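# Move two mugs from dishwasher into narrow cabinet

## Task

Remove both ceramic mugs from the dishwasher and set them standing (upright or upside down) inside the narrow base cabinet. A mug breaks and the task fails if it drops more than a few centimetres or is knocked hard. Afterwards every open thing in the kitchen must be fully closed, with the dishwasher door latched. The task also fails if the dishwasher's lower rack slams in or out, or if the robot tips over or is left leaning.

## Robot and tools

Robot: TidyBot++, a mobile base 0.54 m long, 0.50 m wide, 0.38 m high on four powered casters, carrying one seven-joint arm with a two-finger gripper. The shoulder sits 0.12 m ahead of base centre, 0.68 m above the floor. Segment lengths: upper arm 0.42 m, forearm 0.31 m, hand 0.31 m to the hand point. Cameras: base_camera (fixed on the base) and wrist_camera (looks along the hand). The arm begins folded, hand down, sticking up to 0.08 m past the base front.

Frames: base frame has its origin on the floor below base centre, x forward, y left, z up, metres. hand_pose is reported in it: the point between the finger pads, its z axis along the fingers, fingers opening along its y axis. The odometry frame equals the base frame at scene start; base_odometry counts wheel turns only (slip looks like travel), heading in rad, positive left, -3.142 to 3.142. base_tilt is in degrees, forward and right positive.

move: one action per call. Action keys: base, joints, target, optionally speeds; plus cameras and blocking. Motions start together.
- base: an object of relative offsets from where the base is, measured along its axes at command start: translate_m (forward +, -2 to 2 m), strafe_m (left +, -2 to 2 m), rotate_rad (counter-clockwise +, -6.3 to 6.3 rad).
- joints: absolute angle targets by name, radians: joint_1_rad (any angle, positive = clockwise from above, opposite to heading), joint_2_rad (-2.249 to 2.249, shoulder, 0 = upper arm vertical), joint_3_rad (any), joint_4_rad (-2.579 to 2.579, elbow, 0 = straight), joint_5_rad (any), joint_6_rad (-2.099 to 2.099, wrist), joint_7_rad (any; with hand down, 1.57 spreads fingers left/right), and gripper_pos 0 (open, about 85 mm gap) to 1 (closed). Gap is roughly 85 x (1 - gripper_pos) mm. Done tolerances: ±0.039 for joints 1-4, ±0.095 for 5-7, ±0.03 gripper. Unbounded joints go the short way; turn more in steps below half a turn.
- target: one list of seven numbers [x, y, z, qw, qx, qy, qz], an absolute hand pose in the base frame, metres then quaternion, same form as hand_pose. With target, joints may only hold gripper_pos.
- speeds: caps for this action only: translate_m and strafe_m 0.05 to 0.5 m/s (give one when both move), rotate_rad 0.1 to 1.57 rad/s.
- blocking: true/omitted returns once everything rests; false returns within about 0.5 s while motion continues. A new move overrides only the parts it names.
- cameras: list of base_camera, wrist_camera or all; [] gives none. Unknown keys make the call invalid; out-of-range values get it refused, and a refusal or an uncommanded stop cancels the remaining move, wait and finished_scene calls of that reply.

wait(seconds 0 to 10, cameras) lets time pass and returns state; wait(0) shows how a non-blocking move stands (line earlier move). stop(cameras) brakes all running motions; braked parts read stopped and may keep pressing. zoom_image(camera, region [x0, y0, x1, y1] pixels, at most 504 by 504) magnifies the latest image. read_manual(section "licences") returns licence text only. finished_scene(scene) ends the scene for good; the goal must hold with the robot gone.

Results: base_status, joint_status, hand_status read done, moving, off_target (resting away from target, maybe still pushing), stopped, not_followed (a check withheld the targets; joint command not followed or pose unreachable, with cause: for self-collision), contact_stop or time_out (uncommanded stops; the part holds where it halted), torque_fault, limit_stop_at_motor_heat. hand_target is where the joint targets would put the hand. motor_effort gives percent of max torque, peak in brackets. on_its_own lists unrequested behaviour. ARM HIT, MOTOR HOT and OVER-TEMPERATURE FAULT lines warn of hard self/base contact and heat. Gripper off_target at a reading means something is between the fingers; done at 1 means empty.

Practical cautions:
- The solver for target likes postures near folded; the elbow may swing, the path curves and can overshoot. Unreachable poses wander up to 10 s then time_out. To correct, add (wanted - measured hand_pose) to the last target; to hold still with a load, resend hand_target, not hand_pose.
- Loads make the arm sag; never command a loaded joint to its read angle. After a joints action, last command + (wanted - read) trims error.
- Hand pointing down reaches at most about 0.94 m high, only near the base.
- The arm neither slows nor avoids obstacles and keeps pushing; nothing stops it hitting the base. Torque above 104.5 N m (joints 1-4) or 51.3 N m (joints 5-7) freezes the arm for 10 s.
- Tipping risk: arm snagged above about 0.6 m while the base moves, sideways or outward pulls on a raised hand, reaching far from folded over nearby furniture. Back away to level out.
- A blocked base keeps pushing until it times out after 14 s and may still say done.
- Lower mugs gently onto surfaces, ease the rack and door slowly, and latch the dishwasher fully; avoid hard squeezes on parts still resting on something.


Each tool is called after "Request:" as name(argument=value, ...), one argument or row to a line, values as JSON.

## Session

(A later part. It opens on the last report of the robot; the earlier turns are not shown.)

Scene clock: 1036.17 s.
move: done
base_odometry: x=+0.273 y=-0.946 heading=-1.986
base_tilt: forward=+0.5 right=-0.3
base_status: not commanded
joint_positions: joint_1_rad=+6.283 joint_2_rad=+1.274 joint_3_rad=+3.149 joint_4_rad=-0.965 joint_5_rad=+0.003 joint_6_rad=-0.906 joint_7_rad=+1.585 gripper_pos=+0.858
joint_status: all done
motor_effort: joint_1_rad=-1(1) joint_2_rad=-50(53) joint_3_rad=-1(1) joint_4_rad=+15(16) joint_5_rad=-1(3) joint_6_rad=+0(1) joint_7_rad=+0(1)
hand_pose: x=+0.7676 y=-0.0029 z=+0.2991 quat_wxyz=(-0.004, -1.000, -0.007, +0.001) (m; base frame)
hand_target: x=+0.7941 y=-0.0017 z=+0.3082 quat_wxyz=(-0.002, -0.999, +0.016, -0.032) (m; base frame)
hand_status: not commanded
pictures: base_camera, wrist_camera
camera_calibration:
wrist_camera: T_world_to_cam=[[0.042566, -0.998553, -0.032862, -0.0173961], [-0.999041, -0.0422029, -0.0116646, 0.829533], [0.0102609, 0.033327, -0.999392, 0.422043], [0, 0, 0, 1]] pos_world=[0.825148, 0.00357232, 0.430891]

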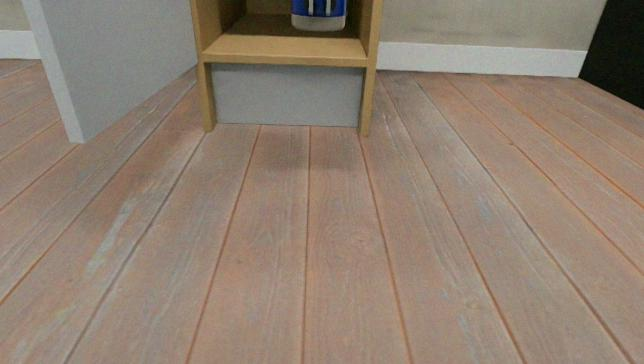

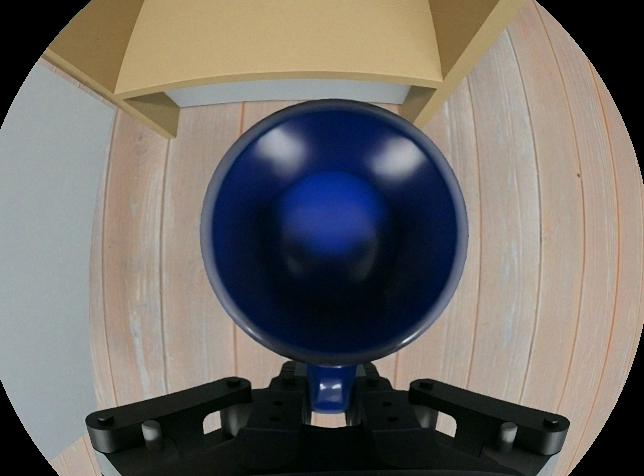

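Request:
zoom_image(
  camera="base_camera",
  region=[180, 0, 400, 150],
)

Scaled by 2.291.

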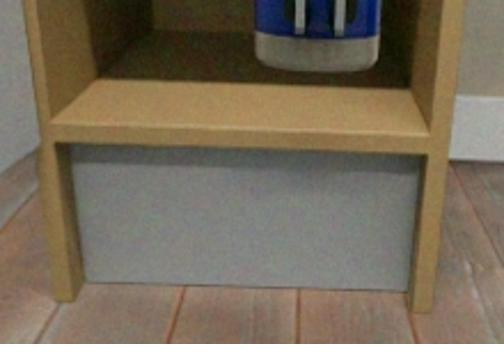

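Request:
move(
  joints={"joint_2_rad": 1.444, "joint_4_rad": -0.677, "joint_6_rad": -1.03},
  cameras=["wrist_camera", "base_camera"],
)

Scene clock: 1095.53 s.
move: done
base_odometry: x=+0.273 y=-0.946 heading=-1.986
base_tilt: forward=+0.6 right=-0.3
base_status: not commanded
joint_positions: joint_1_rad=+6.283 joint_2_rad=+1.442 joint_3_rad=+3.149 joint_4_rad=-0.707 joint_5_rad=+0.003 joint_6_rad=-0.981 joint_7_rad=+1.585 gripper_pos=+0.858
joint_status: all done
motor_effort: joint_1_rad=-1(2) joint_2_rad=-53(55) joint_3_rad=-1(1) joint_4_rad=+16(17) joint_5_rad=-1(2) joint_6_rad=+0(2) joint_7_rad=+0(1)
hand_pose: x=+0.8034 y=-0.0026 z=+0.2530 quat_wxyz=(-0.005, -1.000, -0.008, -0.006) (m; base frame)
hand_target: x=+0.8014 y=-0.0014 z=+0.2593 quat_wxyz=(-0.003, -1.000, +0.016, +0.005) (m; base frame)
hand_status: not commanded
pictures: base_camera, wrist_camera
camera_calibration:
wrist_camera: T_world_to_cam=[[0.0441148, -0.998516, -0.0319272, -0.0216193], [-0.998727, -0.0432971, -0.0258675, 0.868122], [0.0244467, 0.0330277, -0.999155, 0.364077], [0, 0, 0, 1]] pos_world=[0.85907, 0.00397522, 0.385535]

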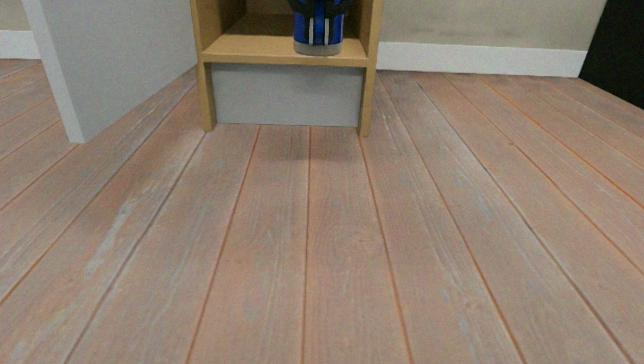

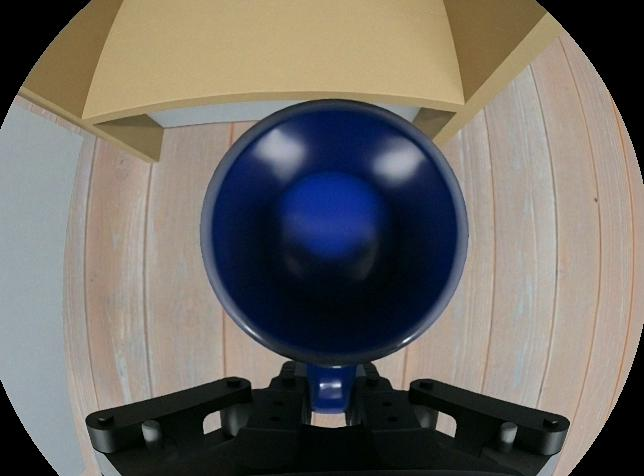

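Request:
zoom_image(
  camera="base_camera",
  region=[180, 0, 400, 150],
)

Scaled by 2.291.

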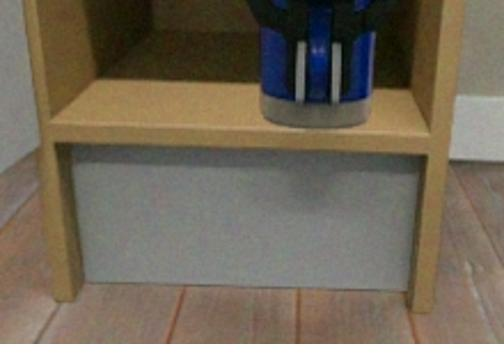

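Request:
zoom_image(
  camera="wrist_camera",
  region=[40, 60, 240, 180],
)

Request:
zoom_image(
  camera="wrist_camera",
  region=[360, 60, 560, 180],
)

Scaled by 2.520.

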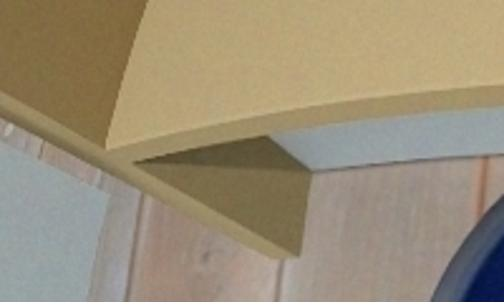

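Scaled by 2.520.

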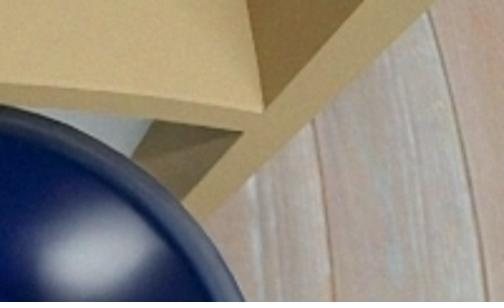

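Request:
move(
  base={"translate_m": 0.12},
  speeds={"translate_m": 0.1},
  cameras=["wrist_camera", "base_camera"],
)

Request:
zoom_image(
  camera="base_camera",
  region=[200, 0, 420, 150],
)

Scene clock: 1117.53 s.
move: done
base_odometry: x=+0.224 y=-1.056 heading=-1.986
base_tilt: forward=+0.6 right=-0.3
base_status: done
joint_positions: joint_1_rad=+6.283 joint_2_rad=+1.443 joint_3_rad=+3.149 joint_4_rad=-0.701 joint_5_rad=+0.003 joint_6_rad=-0.986 joint_7_rad=+1.585 gripper_pos=+0.858
joint_status: not commanded
motor_effort: joint_1_rad=-1(2) joint_2_rad=-53(56) joint_3_rad=-1(1) joint_4_rad=+15(17) joint_5_rad=-2(2) joint_6_rad=+0(2) joint_7_rad=+0(1)
hand_pose: x=+0.8041 y=-0.0026 z=+0.2538 quat_wxyz=(-0.005, -1.000, -0.008, -0.006) (m; base frame)
hand_target: x=+0.8014 y=-0.0014 z=+0.2593 quat_wxyz=(-0.003, -1.000, +0.016, +0.005) (m; base frame)
hand_status: not commanded
pictures: base_camera, wrist_camera
camera_calibration:
wrist_camera: T_world_to_cam=[[0.0441077, -0.998516, -0.0319406, -0.0216178], [-0.998735, -0.0432995, -0.0255679, 0.868832], [0.024147, 0.0330279, -0.999163, 0.365116], [0, 0, 0, 1]] pos_world=[0.85987, 0.00397523, 0.386334]

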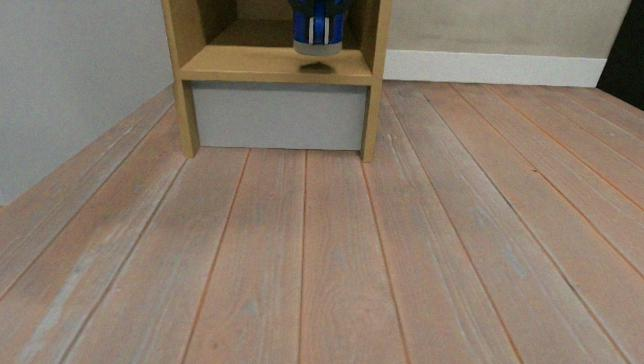

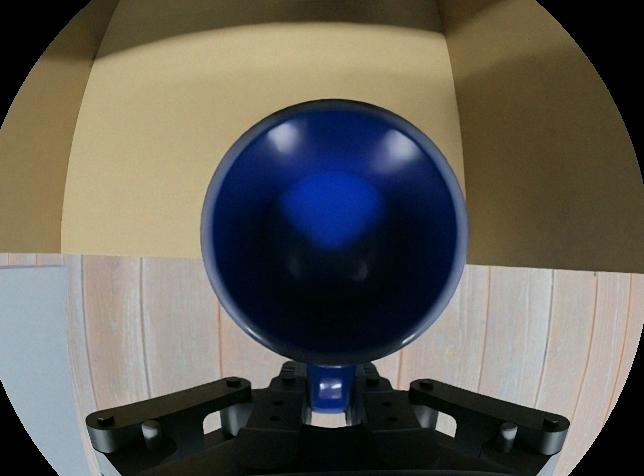

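Scaled by 2.291.

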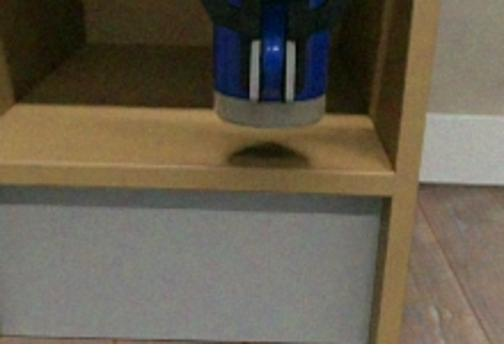

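Request:
move(
  joints={"joint_2_rad": 1.484, "joint_4_rad": -0.627, "joint_6_rad": -1.055},
  cameras=["wrist_camera", "base_camera"],
)

Request:
zoom_image(
  camera="base_camera",
  region=[200, 0, 420, 150],
)

Scene clock: 1138.30 s.
move: done
base_odometry: x=+0.224 y=-1.056 heading=-1.986
base_tilt: forward=+0.6 right=-0.3
base_status: not commanded
joint_positions: joint_1_rad=+6.283 joint_2_rad=+1.474 joint_3_rad=+3.149 joint_4_rad=-0.652 joint_5_rad=+0.003 joint_6_rad=-1.005 joint_7_rad=+1.585 gripper_pos=+0.858
joint_status: all done
motor_effort: joint_1_rad=-1(1) joint_2_rad=-53(54) joint_3_rad=-1(1) joint_4_rad=+16(17) joint_5_rad=-1(2) joint_6_rad=+0(3) joint_7_rad=+0(1)
hand_pose: x=+0.8079 y=-0.0025 z=+0.2452 quat_wxyz=(-0.005, -1.000, -0.008, -0.005) (m; base frame)
hand_target: x=+0.8002 y=-0.0013 z=+0.2454 quat_wxyz=(-0.003, -1.000, +0.016, +0.012) (m; base frame)
hand_status: not commanded
pictures: base_camera, wrist_camera
camera_calibration:
wrist_camera: T_world_to_cam=[[0.0442433, -0.998511, -0.0319186, -0.0221018], [-0.998773, -0.0434984, -0.0236679, 0.872021], [0.0222442, 0.0329266, -0.99921, 0.357978], [0, 0, 0, 1]] pos_world=[0.863966, 0.00407568, 0.377628]

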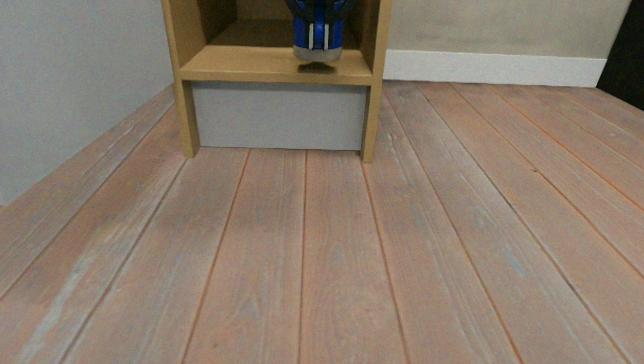

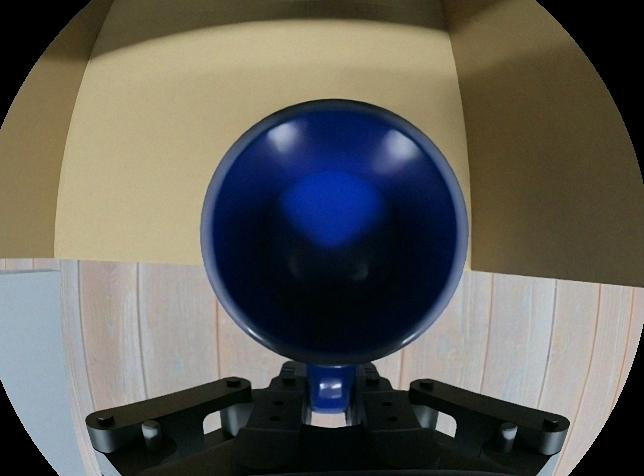

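Scaled by 2.291.

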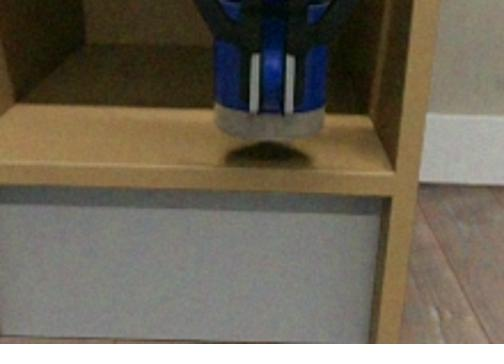

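Request:
move(
  joints={"joint_2_rad": 1.512, "joint_4_rad": -0.612, "joint_6_rad": -1.045},
  cameras=["wrist_camera", "base_camera"],
)

Request:
zoom_image(
  camera="base_camera",
  region=[200, 0, 420, 150],
)

Scene clock: 1154.37 s.
move: done
base_odometry: x=+0.224 y=-1.056 heading=-1.986
base_tilt: forward=+0.6 right=-0.3
base_status: not commanded
joint_positions: joint_1_rad=+6.283 joint_2_rad=+1.505 joint_3_rad=+3.149 joint_4_rad=-0.636 joint_5_rad=+0.003 joint_6_rad=-1.005 joint_7_rad=+1.585 gripper_pos=+0.858
joint_status: all done
motor_effort: joint_1_rad=-1(1) joint_2_rad=-53(54) joint_3_rad=-1(1) joint_4_rad=+16(17) joint_5_rad=-1(2) joint_6_rad=+0(1) joint_7_rad=+0(0)
hand_pose: x=+0.8021 y=-0.0025 z=+0.2286 quat_wxyz=(-0.005, -1.000, -0.008, +0.002) (m; base frame)
hand_target: x=+0.7980 y=-0.0013 z=+0.2301 quat_wxyz=(-0.003, -1.000, +0.016, +0.014) (m; base frame)
hand_status: not commanded
pictures: base_camera, wrist_camera
camera_calibration:
wrist_camera: T_world_to_cam=[[0.0438787, -0.998506, -0.0325566, -0.0219336], [-0.999007, -0.0436014, -0.00918087, 0.862573], [0.00774764, 0.0329271, -0.999428, 0.35328], [0, 0, 0, 1]] pos_world=[0.859942, 0.004076, 0.360283]

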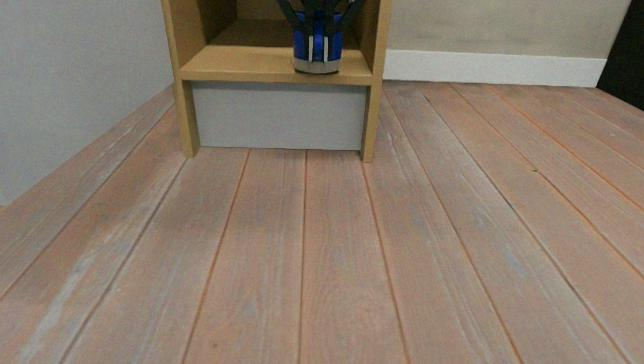

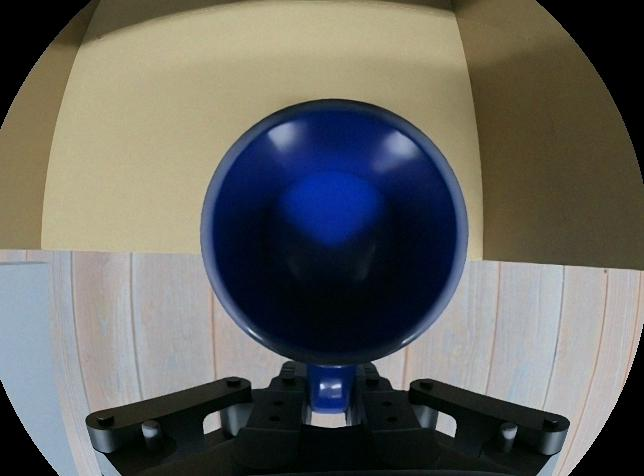

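Scaled by 2.291.

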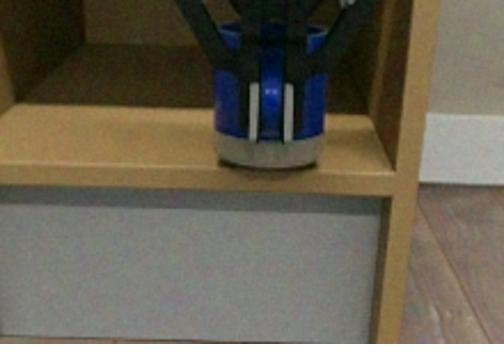

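Request:
move(
  base={"translate_m": 0.075},
  speeds={"translate_m": 0.06},
  cameras=["wrist_camera", "base_camera"],
)

Request:
zoom_image(
  camera="base_camera",
  region=[200, 0, 420, 150],
)

Scene clock: 1162.97 s.
move: done
base_odometry: x=+0.194 y=-1.124 heading=-1.987
base_tilt: forward=+0.5 right=-0.3
base_status: done
joint_positions: joint_1_rad=+6.285 joint_2_rad=+1.519 joint_3_rad=+3.149 joint_4_rad=-0.662 joint_5_rad=+0.003 joint_6_rad=-1.024 joint_7_rad=+1.580 gripper_pos=+0.858
joint_status: not commanded
motor_effort: joint_1_rad=-4(6) joint_2_rad=-52(61) joint_3_rad=-2(3) joint_4_rad=+23(24) joint_5_rad=+0(2) joint_6_rad=-1(4) joint_7_rad=+1(1)
hand_pose: x=+0.7775 y=-0.0040 z=+0.2130 quat_wxyz=(-0.004, -0.999, -0.004, +0.031) (m; base frame)
hand_target: x=+0.7980 y=-0.0013 z=+0.2301 quat_wxyz=(-0.003, -1.000, +0.016, +0.014) (m; base frame)
hand_status: not commanded
pictures: base_camera, wrist_camera
camera_calibration:
wrist_camera: T_world_to_cam=[[0.0345424, -0.998802, -0.034669, -0.0151449], [-0.998169, -0.0362027, 0.0484642, 0.825051], [-0.0496612, 0.0329315, -0.998223, 0.382293], [0, 0, 0, 1]] pos_world=[0.843048, 0.00215281, 0.341104]

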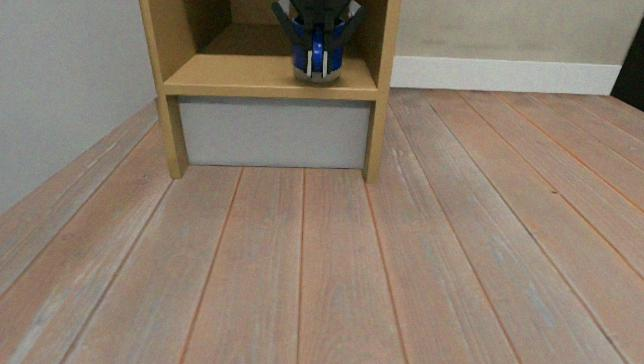

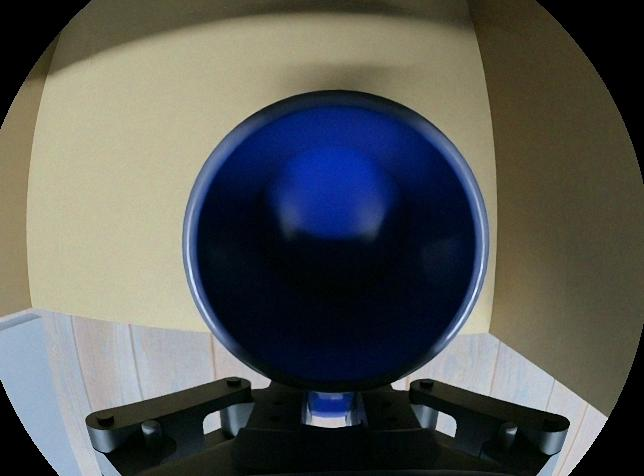

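Scaled by 2.291.

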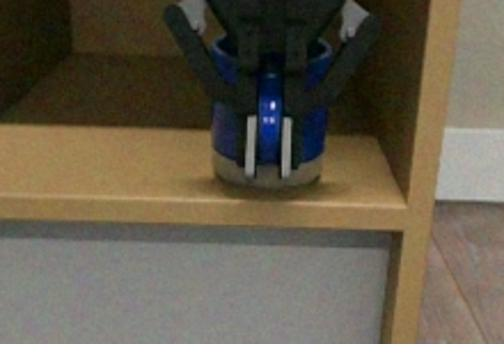

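Request:
zoom_image(
  camera="wrist_camera",
  region=[20, 0, 524, 360],
)

Scaled by 1.000.

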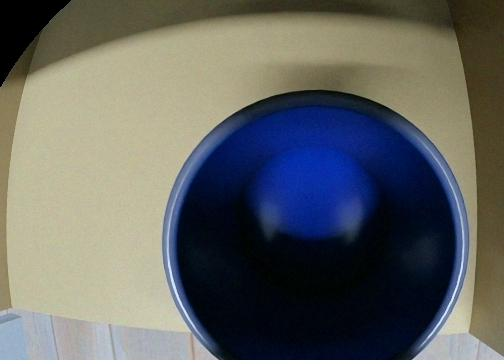

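Request:
move(
  joints={"joint_2_rad": 1.455, "joint_4_rad": -0.685, "joint_6_rad": -0.96},
  cameras=["wrist_camera", "base_camera"],
)

Request:
zoom_image(
  camera="base_camera",
  region=[200, 0, 420, 150],
)

Scene clock: 1223.97 s.
move: off_target
base_odometry: x=+0.194 y=-1.124 heading=-1.987
base_tilt: forward=+0.5 right=-0.3
base_status: not commanded
joint_positions: joint_1_rad=+6.285 joint_2_rad=+1.505 joint_3_rad=+3.149 joint_4_rad=-0.693 joint_5_rad=+0.003 joint_6_rad=-0.994 joint_7_rad=+1.580 gripper_pos=+0.859
joint_status: joint_2_rad off_target (ended at +1.505, target +1.455); the others done
motor_effort: joint_1_rad=-3(5) joint_2_rad=-56(57) joint_3_rad=-2(2) joint_4_rad=+17(22) joint_5_rad=-1(2) joint_6_rad=-1(3) joint_7_rad=+1(1)
hand_pose: x=+0.7777 y=-0.0041 z=+0.2141 quat_wxyz=(-0.005, -1.000, -0.004, +0.025) (m; base frame)
hand_target: x=+0.8147 y=-0.0014 z=+0.2499 quat_wxyz=(-0.002, -1.000, +0.016, -0.021) (m; base frame)
hand_status: not commanded
pictures: base_camera, wrist_camera
camera_calibration:
wrist_camera: T_world_to_cam=[[0.0349568, -0.998802, -0.0342496, -0.0156262], [-0.998679, -0.0362029, 0.0364653, 0.828128], [-0.0376615, 0.0329296, -0.998748, 0.374142], [0, 0, 0, 1]] pos_world=[0.841671, 0.00205281, 0.34294]

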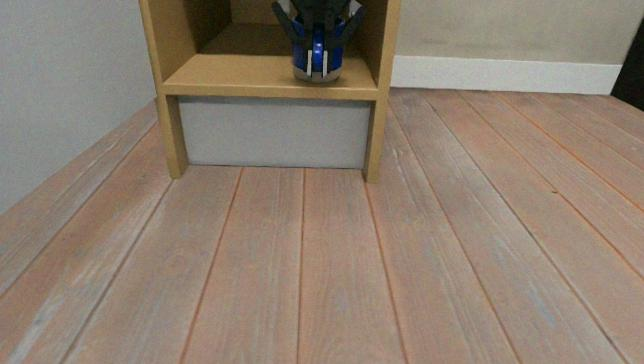

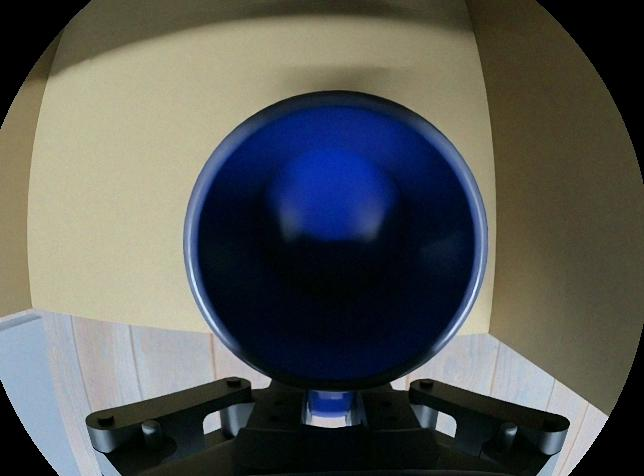

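Scaled by 2.291.

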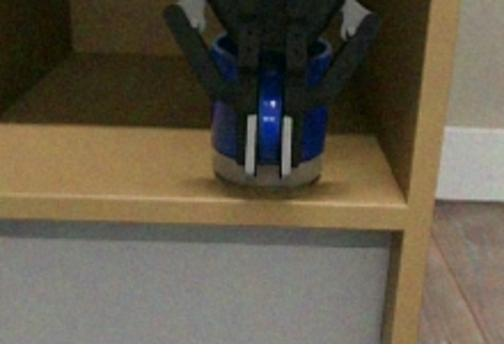

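Request:
move(
  joints={"joint_2_rad": 1.51, "joint_4_rad": -0.675, "joint_6_rad": -0.96},
  cameras=["wrist_camera", "base_camera"],
)

Scene clock: 1290.77 s.
move: done
base_odometry: x=+0.194 y=-1.124 heading=-1.987
base_tilt: forward=+0.6 right=-0.3
base_status: not commanded
joint_positions: joint_1_rad=+6.285 joint_2_rad=+1.506 joint_3_rad=+3.149 joint_4_rad=-0.693 joint_5_rad=+0.003 joint_6_rad=-0.994 joint_7_rad=+1.580 gripper_pos=+0.859
joint_status: all done
motor_effort: joint_1_rad=-3(3) joint_2_rad=-52(57) joint_3_rad=-2(2) joint_4_rad=+16(18) joint_5_rad=-1(2) joint_6_rad=+0(2) joint_7_rad=+1(1)
hand_pose: x=+0.7775 y=-0.0041 z=+0.2136 quat_wxyz=(-0.005, -1.000, -0.004, +0.025) (m; base frame)
hand_target: x=+0.7948 y=-0.0014 z=+0.2149 quat_wxyz=(-0.003, -1.000, +0.016, +0.002) (m; base frame)
hand_status: not commanded
pictures: base_camera, wrist_camera
camera_calibration:
wrist_camera: T_world_to_cam=[[0.0349391, -0.998802, -0.034269, -0.0156148], [-0.99866, -0.0362026, 0.0369681, 0.827758], [-0.0381644, 0.0329315, -0.998729, 0.37405], [0, 0, 0, 1]] pos_world=[0.84147, 0.00205281, 0.342439]

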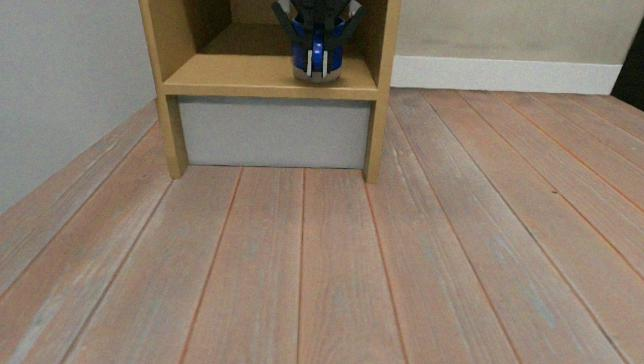

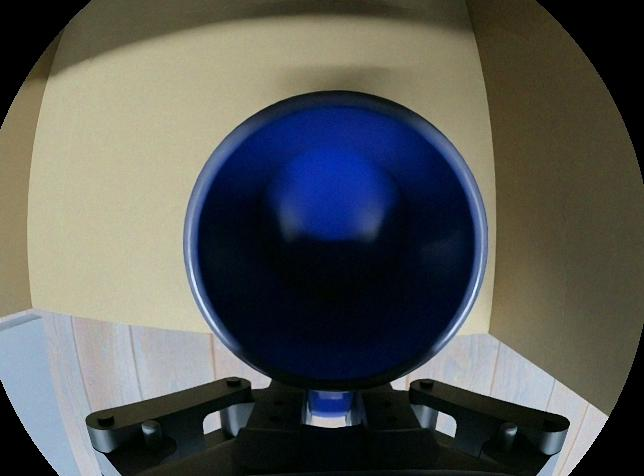

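Request:
move(
  joints={"gripper_pos": 0.82},
  cameras=["wrist_camera"],
)

Request:
move(
  joints={"gripper_pos": 0.7},
  cameras=["wrist_camera", "base_camera"],
)

Scene clock: 1293.40 s.
move: done
base_odometry: x=+0.194 y=-1.124 heading=-1.987
base_tilt: forward=+0.6 right=-0.4
base_status: not commanded
joint_positions: joint_1_rad=+6.285 joint_2_rad=+1.506 joint_3_rad=+3.149 joint_4_rad=-0.693 joint_5_rad=+0.003 joint_6_rad=-0.994 joint_7_rad=+1.580 gripper_pos=+0.820
joint_status: all done
motor_effort: joint_1_rad=-2(3) joint_2_rad=-52(53) joint_3_rad=-1(2) joint_4_rad=+15(16) joint_5_rad=-1(2) joint_6_rad=-1(2) joint_7_rad=+0(0)
hand_pose: x=+0.7775 y=-0.0041 z=+0.2136 quat_wxyz=(-0.005, -1.000, -0.004, +0.025) (m; base frame)
hand_target: x=+0.7948 y=-0.0014 z=+0.2149 quat_wxyz=(-0.003, -1.000, +0.016, +0.002) (m; base frame)
hand_status: not commanded
pictures: wrist_camera
camera_calibration:
wrist_camera: T_world_to_cam=[[0.0349391, -0.998802, -0.034269, -0.0156148], [-0.99866, -0.0362026, 0.0369681, 0.827758], [-0.0381644, 0.0329315, -0.998729, 0.37405], [0, 0, 0, 1]] pos_world=[0.84147, 0.00205281, 0.342439]

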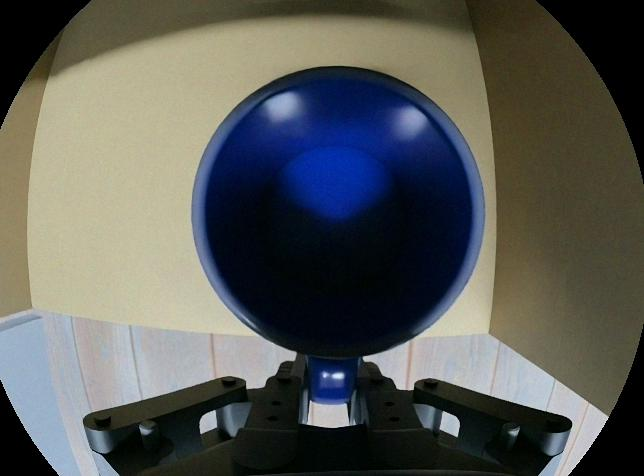

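Scene clock: 1293.93 s.
move: done
base_odometry: x=+0.194 y=-1.124 heading=-1.987
base_tilt: forward=+0.6 right=-0.3
base_status: not commanded
joint_positions: joint_1_rad=+6.285 joint_2_rad=+1.506 joint_3_rad=+3.149 joint_4_rad=-0.693 joint_5_rad=+0.003 joint_6_rad=-0.994 joint_7_rad=+1.580 gripper_pos=+0.700
joint_status: all done
motor_effort: joint_1_rad=-2(2) joint_2_rad=-52(53) joint_3_rad=-1(1) joint_4_rad=+15(16) joint_5_rad=-1(2) joint_6_rad=+0(1) joint_7_rad=+0(0)
hand_pose: x=+0.7775 y=-0.0041 z=+0.2136 quat_wxyz=(-0.005, -1.000, -0.004, +0.025) (m; base frame)
hand_target: x=+0.7948 y=-0.0014 z=+0.2149 quat_wxyz=(-0.003, -1.000, +0.016, +0.002) (m; base frame)
hand_status: not commanded
pictures: base_camera, wrist_camera
camera_calibration:
wrist_camera: T_world_to_cam=[[0.0349391, -0.998802, -0.034269, -0.0156148], [-0.99866, -0.0362026, 0.0369681, 0.827758], [-0.0381644, 0.0329315, -0.998729, 0.37405], [0, 0, 0, 1]] pos_world=[0.84147, 0.00205281, 0.342439]

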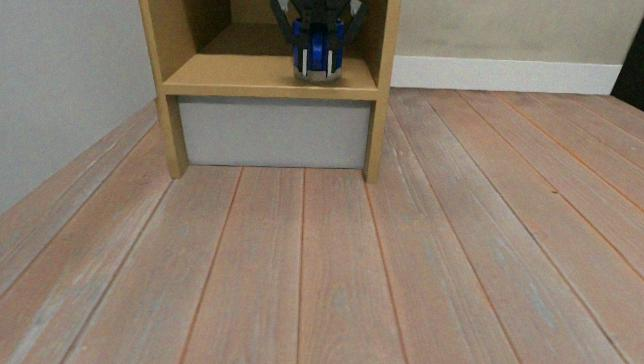

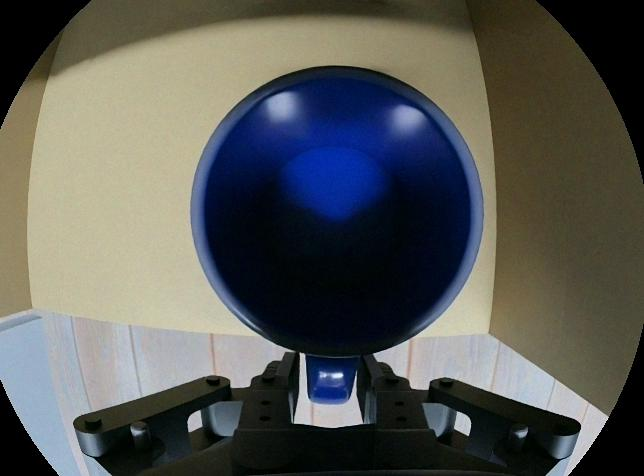

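Request:
move(
  joints={"gripper_pos": 0.5},
  cameras=["wrist_camera"],
)

Request:
move(
  base={"translate_m": -0.04},
  speeds={"translate_m": 0.06},
  cameras=["wrist_camera", "base_camera"],
)

Scene clock: 1304.07 s.
move: done
base_odometry: x=+0.194 y=-1.124 heading=-1.987
base_tilt: forward=+0.6 right=-0.3
base_status: not commanded
joint_positions: joint_1_rad=+6.285 joint_2_rad=+1.506 joint_3_rad=+3.149 joint_4_rad=-0.693 joint_5_rad=+0.003 joint_6_rad=-0.994 joint_7_rad=+1.580 gripper_pos=+0.500
joint_status: all done
motor_effort: joint_1_rad=-2(2) joint_2_rad=-52(53) joint_3_rad=-1(1) joint_4_rad=+15(16) joint_5_rad=-1(1) joint_6_rad=+0(1) joint_7_rad=+0(0)
hand_pose: x=+0.7775 y=-0.0041 z=+0.2136 quat_wxyz=(-0.005, -1.000, -0.004, +0.025) (m; base frame)
hand_target: x=+0.7948 y=-0.0014 z=+0.2149 quat_wxyz=(-0.003, -1.000, +0.016, +0.002) (m; base frame)
hand_status: not commanded
pictures: wrist_camera
camera_calibration:
wrist_camera: T_world_to_cam=[[0.0349391, -0.998802, -0.034269, -0.0156148], [-0.99866, -0.0362026, 0.0369681, 0.827758], [-0.0381644, 0.0329315, -0.998729, 0.37405], [0, 0, 0, 1]] pos_world=[0.84147, 0.00205281, 0.342439]

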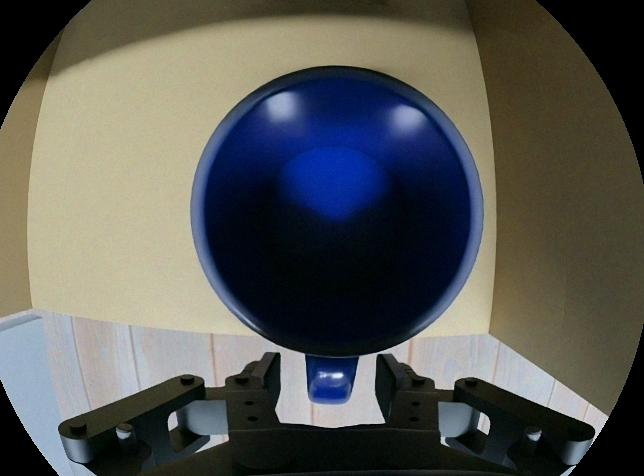

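Scene clock: 1305.23 s.
move: done
base_odometry: x=+0.210 y=-1.088 heading=-1.987
base_tilt: forward=+0.6 right=-0.3
base_status: done
joint_positions: joint_1_rad=+6.285 joint_2_rad=+1.502 joint_3_rad=+3.149 joint_4_rad=-0.687 joint_5_rad=+0.003 joint_6_rad=-0.994 joint_7_rad=+1.580 gripper_pos=+0.500
joint_status: not commanded
motor_effort: joint_1_rad=-1(3) joint_2_rad=-49(51) joint_3_rad=-1(1) joint_4_rad=+13(15) joint_5_rad=-1(2) joint_6_rad=-1(2) joint_7_rad=+0(1)
hand_pose: x=+0.7818 y=-0.0041 z=+0.2173 quat_wxyz=(-0.005, -1.000, -0.004, +0.021) (m; base frame)
hand_target: x=+0.7948 y=-0.0014 z=+0.2149 quat_wxyz=(-0.003, -1.000, +0.016, +0.002) (m; base frame)
hand_status: not commanded
pictures: base_camera, wrist_camera
camera_calibration:
wrist_camera: T_world_to_cam=[[0.0353426, -0.998798, -0.0339591, -0.0160268], [-0.998947, -0.0363022, 0.0280686, 0.83404], [-0.0292677, 0.0329313, -0.999029, 0.370981], [0, 0, 0, 1]] pos_world=[0.844586, 0.00205312, 0.346666]

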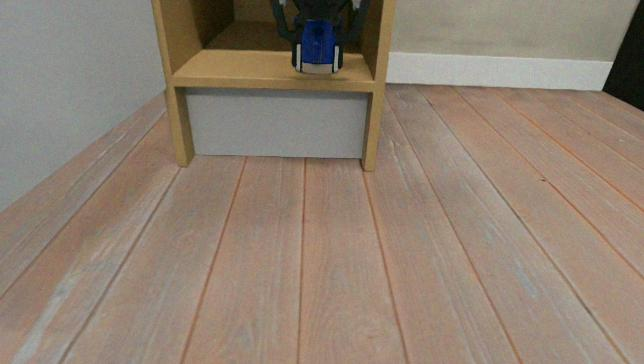

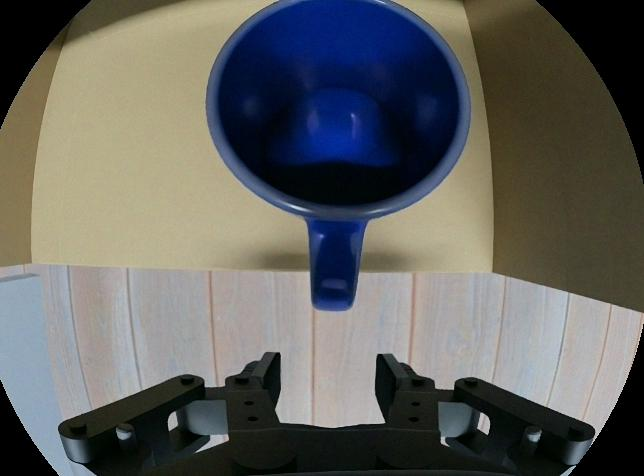

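Request:
move(
  base={"translate_m": -0.2},
  speeds={"translate_m": 0.2},
  cameras=["wrist_camera", "base_camera"],
)

Request:
move(
  joints={"joint_2_rad": 1.43, "joint_4_rad": -1.2, "joint_6_rad": 0.12, "gripper_pos": 1.0},
  cameras=["wrist_camera", "base_camera"],
)

Scene clock: 1320.27 s.
move: done
base_odometry: x=+0.290 y=-0.905 heading=-1.987
base_tilt: forward=+0.5 right=-0.3
base_status: done
joint_positions: joint_1_rad=+6.285 joint_2_rad=+1.502 joint_3_rad=+3.149 joint_4_rad=-0.686 joint_5_rad=+0.003 joint_6_rad=-0.994 joint_7_rad=+1.580 gripper_pos=+0.500
joint_status: not commanded
motor_effort: joint_1_rad=-1(2) joint_2_rad=-48(51) joint_3_rad=+0(1) joint_4_rad=+13(15) joint_5_rad=-1(3) joint_6_rad=-1(2) joint_7_rad=+0(1)
hand_pose: x=+0.7826 y=-0.0040 z=+0.2177 quat_wxyz=(-0.005, -1.000, -0.004, +0.020) (m; base frame)
hand_target: x=+0.7948 y=-0.0014 z=+0.2149 quat_wxyz=(-0.003, -1.000, +0.016, +0.002) (m; base frame)
hand_status: not commanded
pictures: base_camera, wrist_camera
camera_calibration:
wrist_camera: T_world_to_cam=[[0.0354978, -0.998794, -0.0339038, -0.0160811], [-0.998987, -0.036403, 0.0264654, 0.835223], [-0.0276677, 0.03293, -0.999075, 0.370164], [0, 0, 0, 1]] pos_world=[0.845189, 0.00215343, 0.347171]

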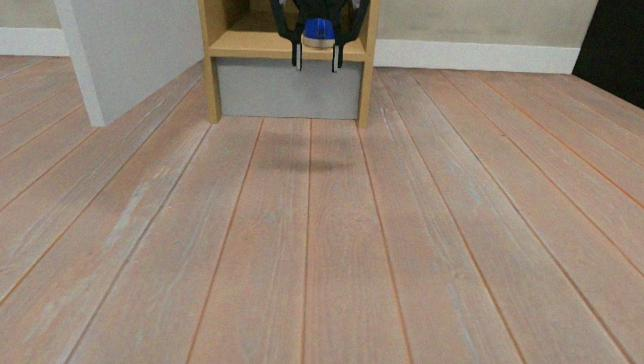

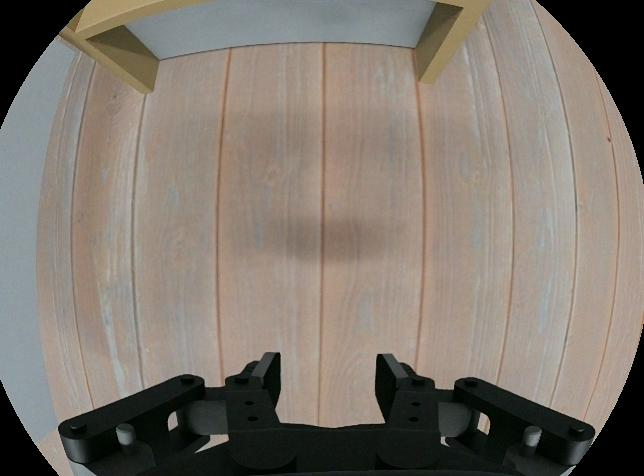

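Scene clock: 1322.47 s.
move: done
base_odometry: x=+0.290 y=-0.905 heading=-1.987
base_tilt: forward=+0.5 right=-0.3
base_status: not commanded
joint_positions: joint_1_rad=+6.285 joint_2_rad=+1.439 joint_3_rad=+3.149 joint_4_rad=-1.187 joint_5_rad=+0.003 joint_6_rad=+0.063 joint_7_rad=+1.580 gripper_pos=+0.999
joint_status: all done
motor_effort: joint_1_rad=-1(1) joint_2_rad=-46(49) joint_3_rad=-1(1) joint_4_rad=+11(14) joint_5_rad=-2(2) joint_6_rad=+5(6) joint_7_rad=+0(1)
hand_pose: x=+0.8614 y=-0.0039 z=+0.2032 quat_wxyz=(-0.005, -0.958, -0.005, -0.285) (m; base frame)
hand_target: x=+0.8733 y=-0.0017 z=+0.2155 quat_wxyz=(+0.002, -0.950, +0.014, -0.311) (m; base frame)
hand_status: not commanded
pictures: base_camera, wrist_camera
camera_calibration:
wrist_camera: T_world_to_cam=[[0.0540704, -0.99852, -0.00584361, -0.0409859], [-0.828622, -0.0416032, -0.558261, 0.886419], [0.557192, 0.0350275, -0.829645, -0.180453], [0, 0, 0, 1]] pos_world=[0.837269, 0.00227341, 0.344902]

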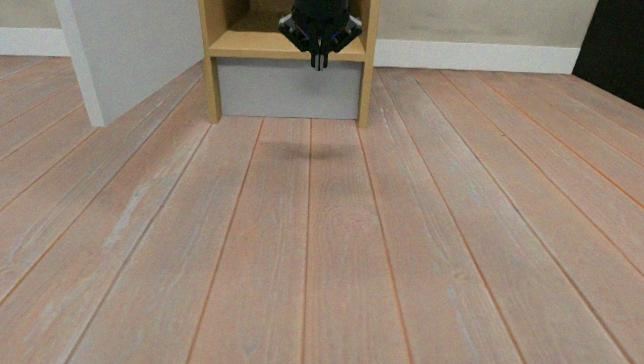

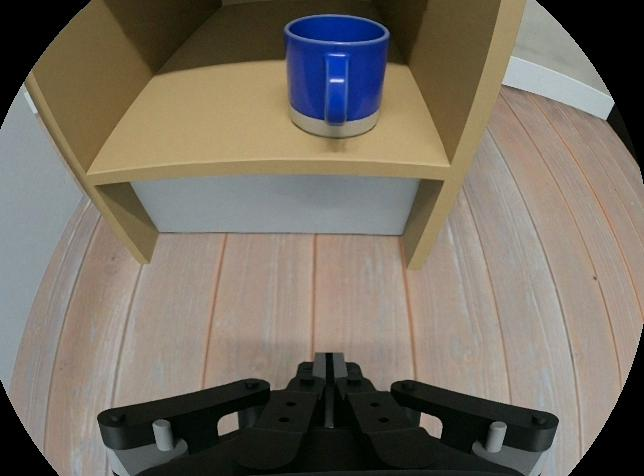

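Request:
move(
  joints={"joint_2_rad": 1.405},
  cameras=[],
)

Request:
move(
  base={"translate_m": 0.12},
  speeds={"translate_m": 0.12},
  cameras=["wrist_camera", "base_camera"],
)

Scene clock: 1337.03 s.
move: done
base_odometry: x=+0.290 y=-0.905 heading=-1.987
base_tilt: forward=+0.5 right=-0.3
base_status: not commanded
joint_positions: joint_1_rad=+6.285 joint_2_rad=+1.407 joint_3_rad=+3.149 joint_4_rad=-1.191 joint_5_rad=+0.003 joint_6_rad=+0.069 joint_7_rad=+1.580 gripper_pos=+0.999
joint_status: all done
motor_effort: joint_1_rad=-1(1) joint_2_rad=-46(48) joint_3_rad=-1(1) joint_4_rad=+12(12) joint_5_rad=-1(2) joint_6_rad=+5(6) joint_7_rad=+0(0)
hand_pose: x=+0.8756 y=-0.0039 z=+0.2263 quat_wxyz=(-0.005, -0.953, -0.005, -0.301) (m; base frame)
hand_target: x=+0.8847 y=-0.0017 z=+0.2345 quat_wxyz=(+0.002, -0.946, +0.014, -0.322) (m; base frame)
hand_status: not commanded
pictures: none
No camera images: "cameras" was empty.

Scene clock: 1338.60 s.
move: done
base_odometry: x=+0.242 y=-1.014 heading=-1.988
base_tilt: forward=+0.6 right=-0.3
base_status: done
joint_positions: joint_1_rad=+6.285 joint_2_rad=+1.406 joint_3_rad=+3.149 joint_4_rad=-1.195 joint_5_rad=+0.003 joint_6_rad=+0.071 joint_7_rad=+1.580 gripper_pos=+0.999
joint_status: not commanded
motor_effort: joint_1_rad=-1(3) joint_2_rad=-46(48) joint_3_rad=-1(2) joint_4_rad=+12(13) joint_5_rad=+0(2) joint_6_rad=+5(6) joint_7_rad=+0(1)
hand_pose: x=+0.8743 y=-0.0039 z=+0.2261 quat_wxyz=(-0.005, -0.954, -0.005, -0.301) (m; base frame)
hand_target: x=+0.8847 y=-0.0017 z=+0.2345 quat_wxyz=(+0.002, -0.946, +0.014, -0.322) (m; base frame)
hand_status: not commanded
pictures: base_camera, wrist_camera
camera_calibration:
wrist_camera: T_world_to_cam=[[0.0542271, -0.99852, -0.00410382, -0.0420759], [-0.810259, -0.0416005, -0.584594, 0.89977], [0.583558, 0.035026, -0.811315, -0.195745], [0, 0, 0, 1]] pos_world=[0.845557, 0.0022734, 0.367017]

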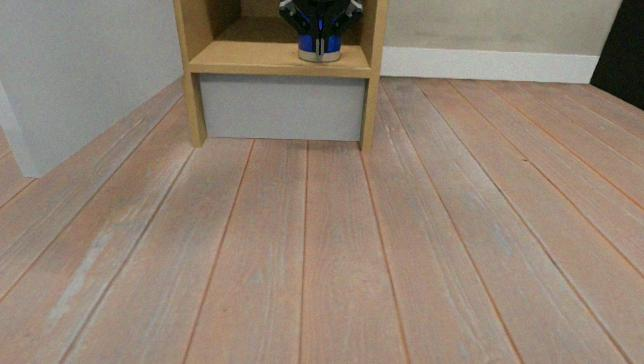

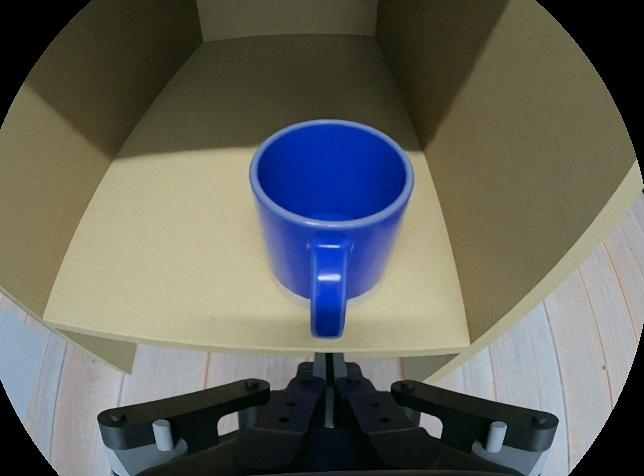

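Request:
move(
  base={"translate_m": 0.04},
  speeds={"translate_m": 0.06},
  cameras=["wrist_camera"],
)

Scene clock: 1345.67 s.
move: done
base_odometry: x=+0.225 y=-1.051 heading=-1.988
base_tilt: forward=+0.6 right=-0.3
base_status: done
joint_positions: joint_1_rad=+6.285 joint_2_rad=+1.406 joint_3_rad=+3.149 joint_4_rad=-1.196 joint_5_rad=+0.003 joint_6_rad=+0.072 joint_7_rad=+1.580 gripper_pos=+0.999
joint_status: not commanded
motor_effort: joint_1_rad=-1(3) joint_2_rad=-46(48) joint_3_rad=+0(2) joint_4_rad=+12(13) joint_5_rad=-1(2) joint_6_rad=+5(7) joint_7_rad=+0(1)
hand_pose: x=+0.8741 y=-0.0039 z=+0.2260 quat_wxyz=(-0.005, -0.954, -0.005, -0.301) (m; base frame)
hand_target: x=+0.8847 y=-0.0017 z=+0.2345 quat_wxyz=(+0.002, -0.946, +0.014, -0.322) (m; base frame)
hand_status: not commanded
pictures: wrist_camera
camera_calibration:
wrist_camera: T_world_to_cam=[[0.054226, -0.99852, -0.00411061, -0.042062], [-0.810306, -0.0415984, -0.584529, 0.899566], [0.583493, 0.0350275, -0.811363, -0.195637], [0, 0, 0, 1]] pos_world=[0.845357, 0.00227339, 0.366916]

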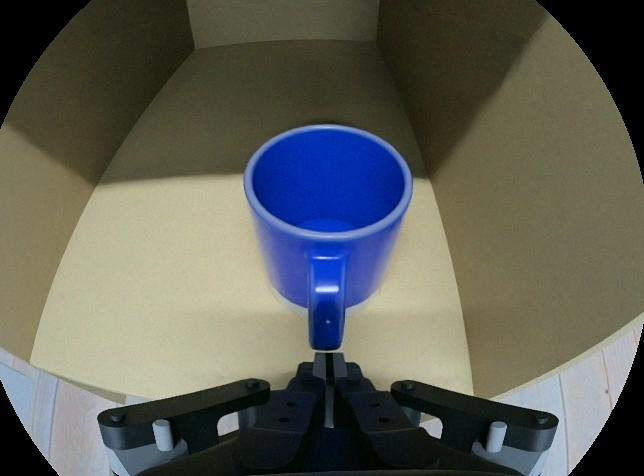

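Request:
move(
  base={"translate_m": 0.06},
  speeds={"translate_m": 0.05},
  cameras=["wrist_camera", "base_camera"],
)

Scene clock: 1349.53 s.
move: done
base_odometry: x=+0.201 y=-1.106 heading=-1.989
base_tilt: forward=+0.6 right=-0.3
base_status: done
joint_positions: joint_1_rad=+6.285 joint_2_rad=+1.406 joint_3_rad=+3.149 joint_4_rad=-1.199 joint_5_rad=+0.003 joint_6_rad=+0.072 joint_7_rad=+1.580 gripper_pos=+0.999
joint_status: not commanded
motor_effort: joint_1_rad=-1(3) joint_2_rad=-46(48) joint_3_rad=-1(2) joint_4_rad=+12(13) joint_5_rad=-1(2) joint_6_rad=+5(7) joint_7_rad=+0(1)
hand_pose: x=+0.8730 y=-0.0039 z=+0.2254 quat_wxyz=(-0.005, -0.954, -0.005, -0.300) (m; base frame)
hand_target: x=+0.8847 y=-0.0017 z=+0.2345 quat_wxyz=(+0.002, -0.946, +0.014, -0.322) (m; base frame)
hand_status: not commanded
pictures: base_camera, wrist_camera
camera_calibration:
wrist_camera: T_world_to_cam=[[0.054219, -0.99852, -0.00420393, -0.0419753], [-0.811311, -0.0415986, -0.583133, 0.898878], [0.582095, 0.0350276, -0.812366, -0.193976], [0, 0, 0, 1]] pos_world=[0.844458, 0.0022734, 0.36641]

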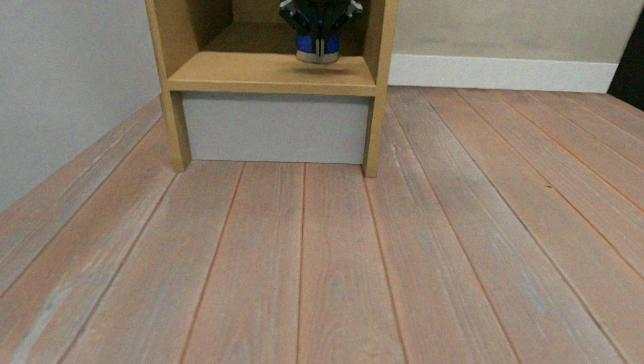

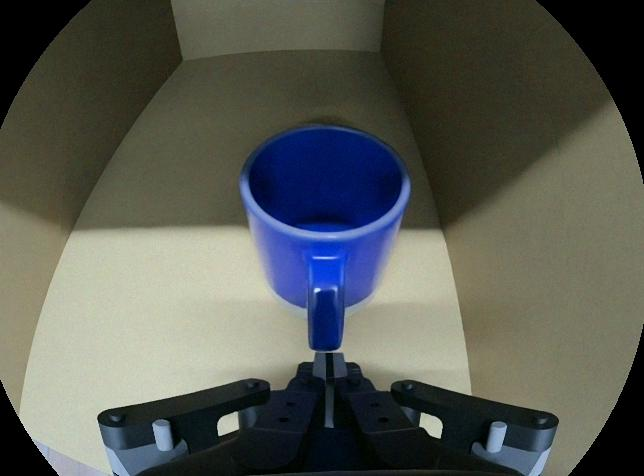

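Request:
move(
  base={"translate_m": -0.3},
  speeds={"translate_m": 0.3},
  cameras=["wrist_camera", "base_camera"],
)

Scene clock: 1370.47 s.
move: done
base_odometry: x=+0.322 y=-0.831 heading=-1.989
base_tilt: forward=+0.6 right=-0.2
base_status: done
joint_positions: joint_1_rad=+6.285 joint_2_rad=+1.404 joint_3_rad=+3.149 joint_4_rad=-1.200 joint_5_rad=+0.003 joint_6_rad=+0.074 joint_7_rad=+1.580 gripper_pos=+0.999
joint_status: not commanded
motor_effort: joint_1_rad=-1(6) joint_2_rad=-46(48) joint_3_rad=-1(3) joint_4_rad=+11(13) joint_5_rad=+0(2) joint_6_rad=+5(6) joint_7_rad=+0(1)
hand_pose: x=+0.8734 y=-0.0036 z=+0.2264 quat_wxyz=(-0.005, -0.954, -0.005, -0.301) (m; base frame)
hand_target: x=+0.8847 y=-0.0017 z=+0.2345 quat_wxyz=(+0.002, -0.946, +0.014, -0.322) (m; base frame)
hand_status: not commanded
pictures: base_camera, wrist_camera
camera_calibration:
wrist_camera: T_world_to_cam=[[0.0544039, -0.99851, -0.00435149, -0.041889], [-0.810299, -0.0416018, -0.584539, 0.899378], [0.583486, 0.0353272, -0.811354, -0.194887], [0, 0, 0, 1]] pos_world=[0.844757, 0.00247393, 0.367417]

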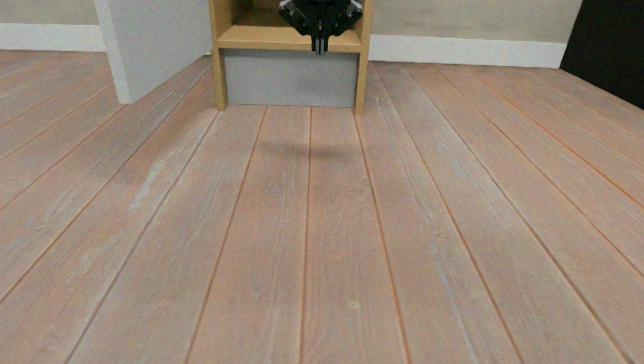

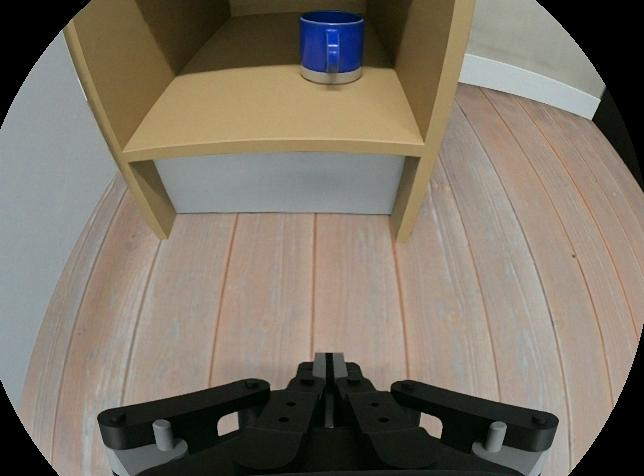

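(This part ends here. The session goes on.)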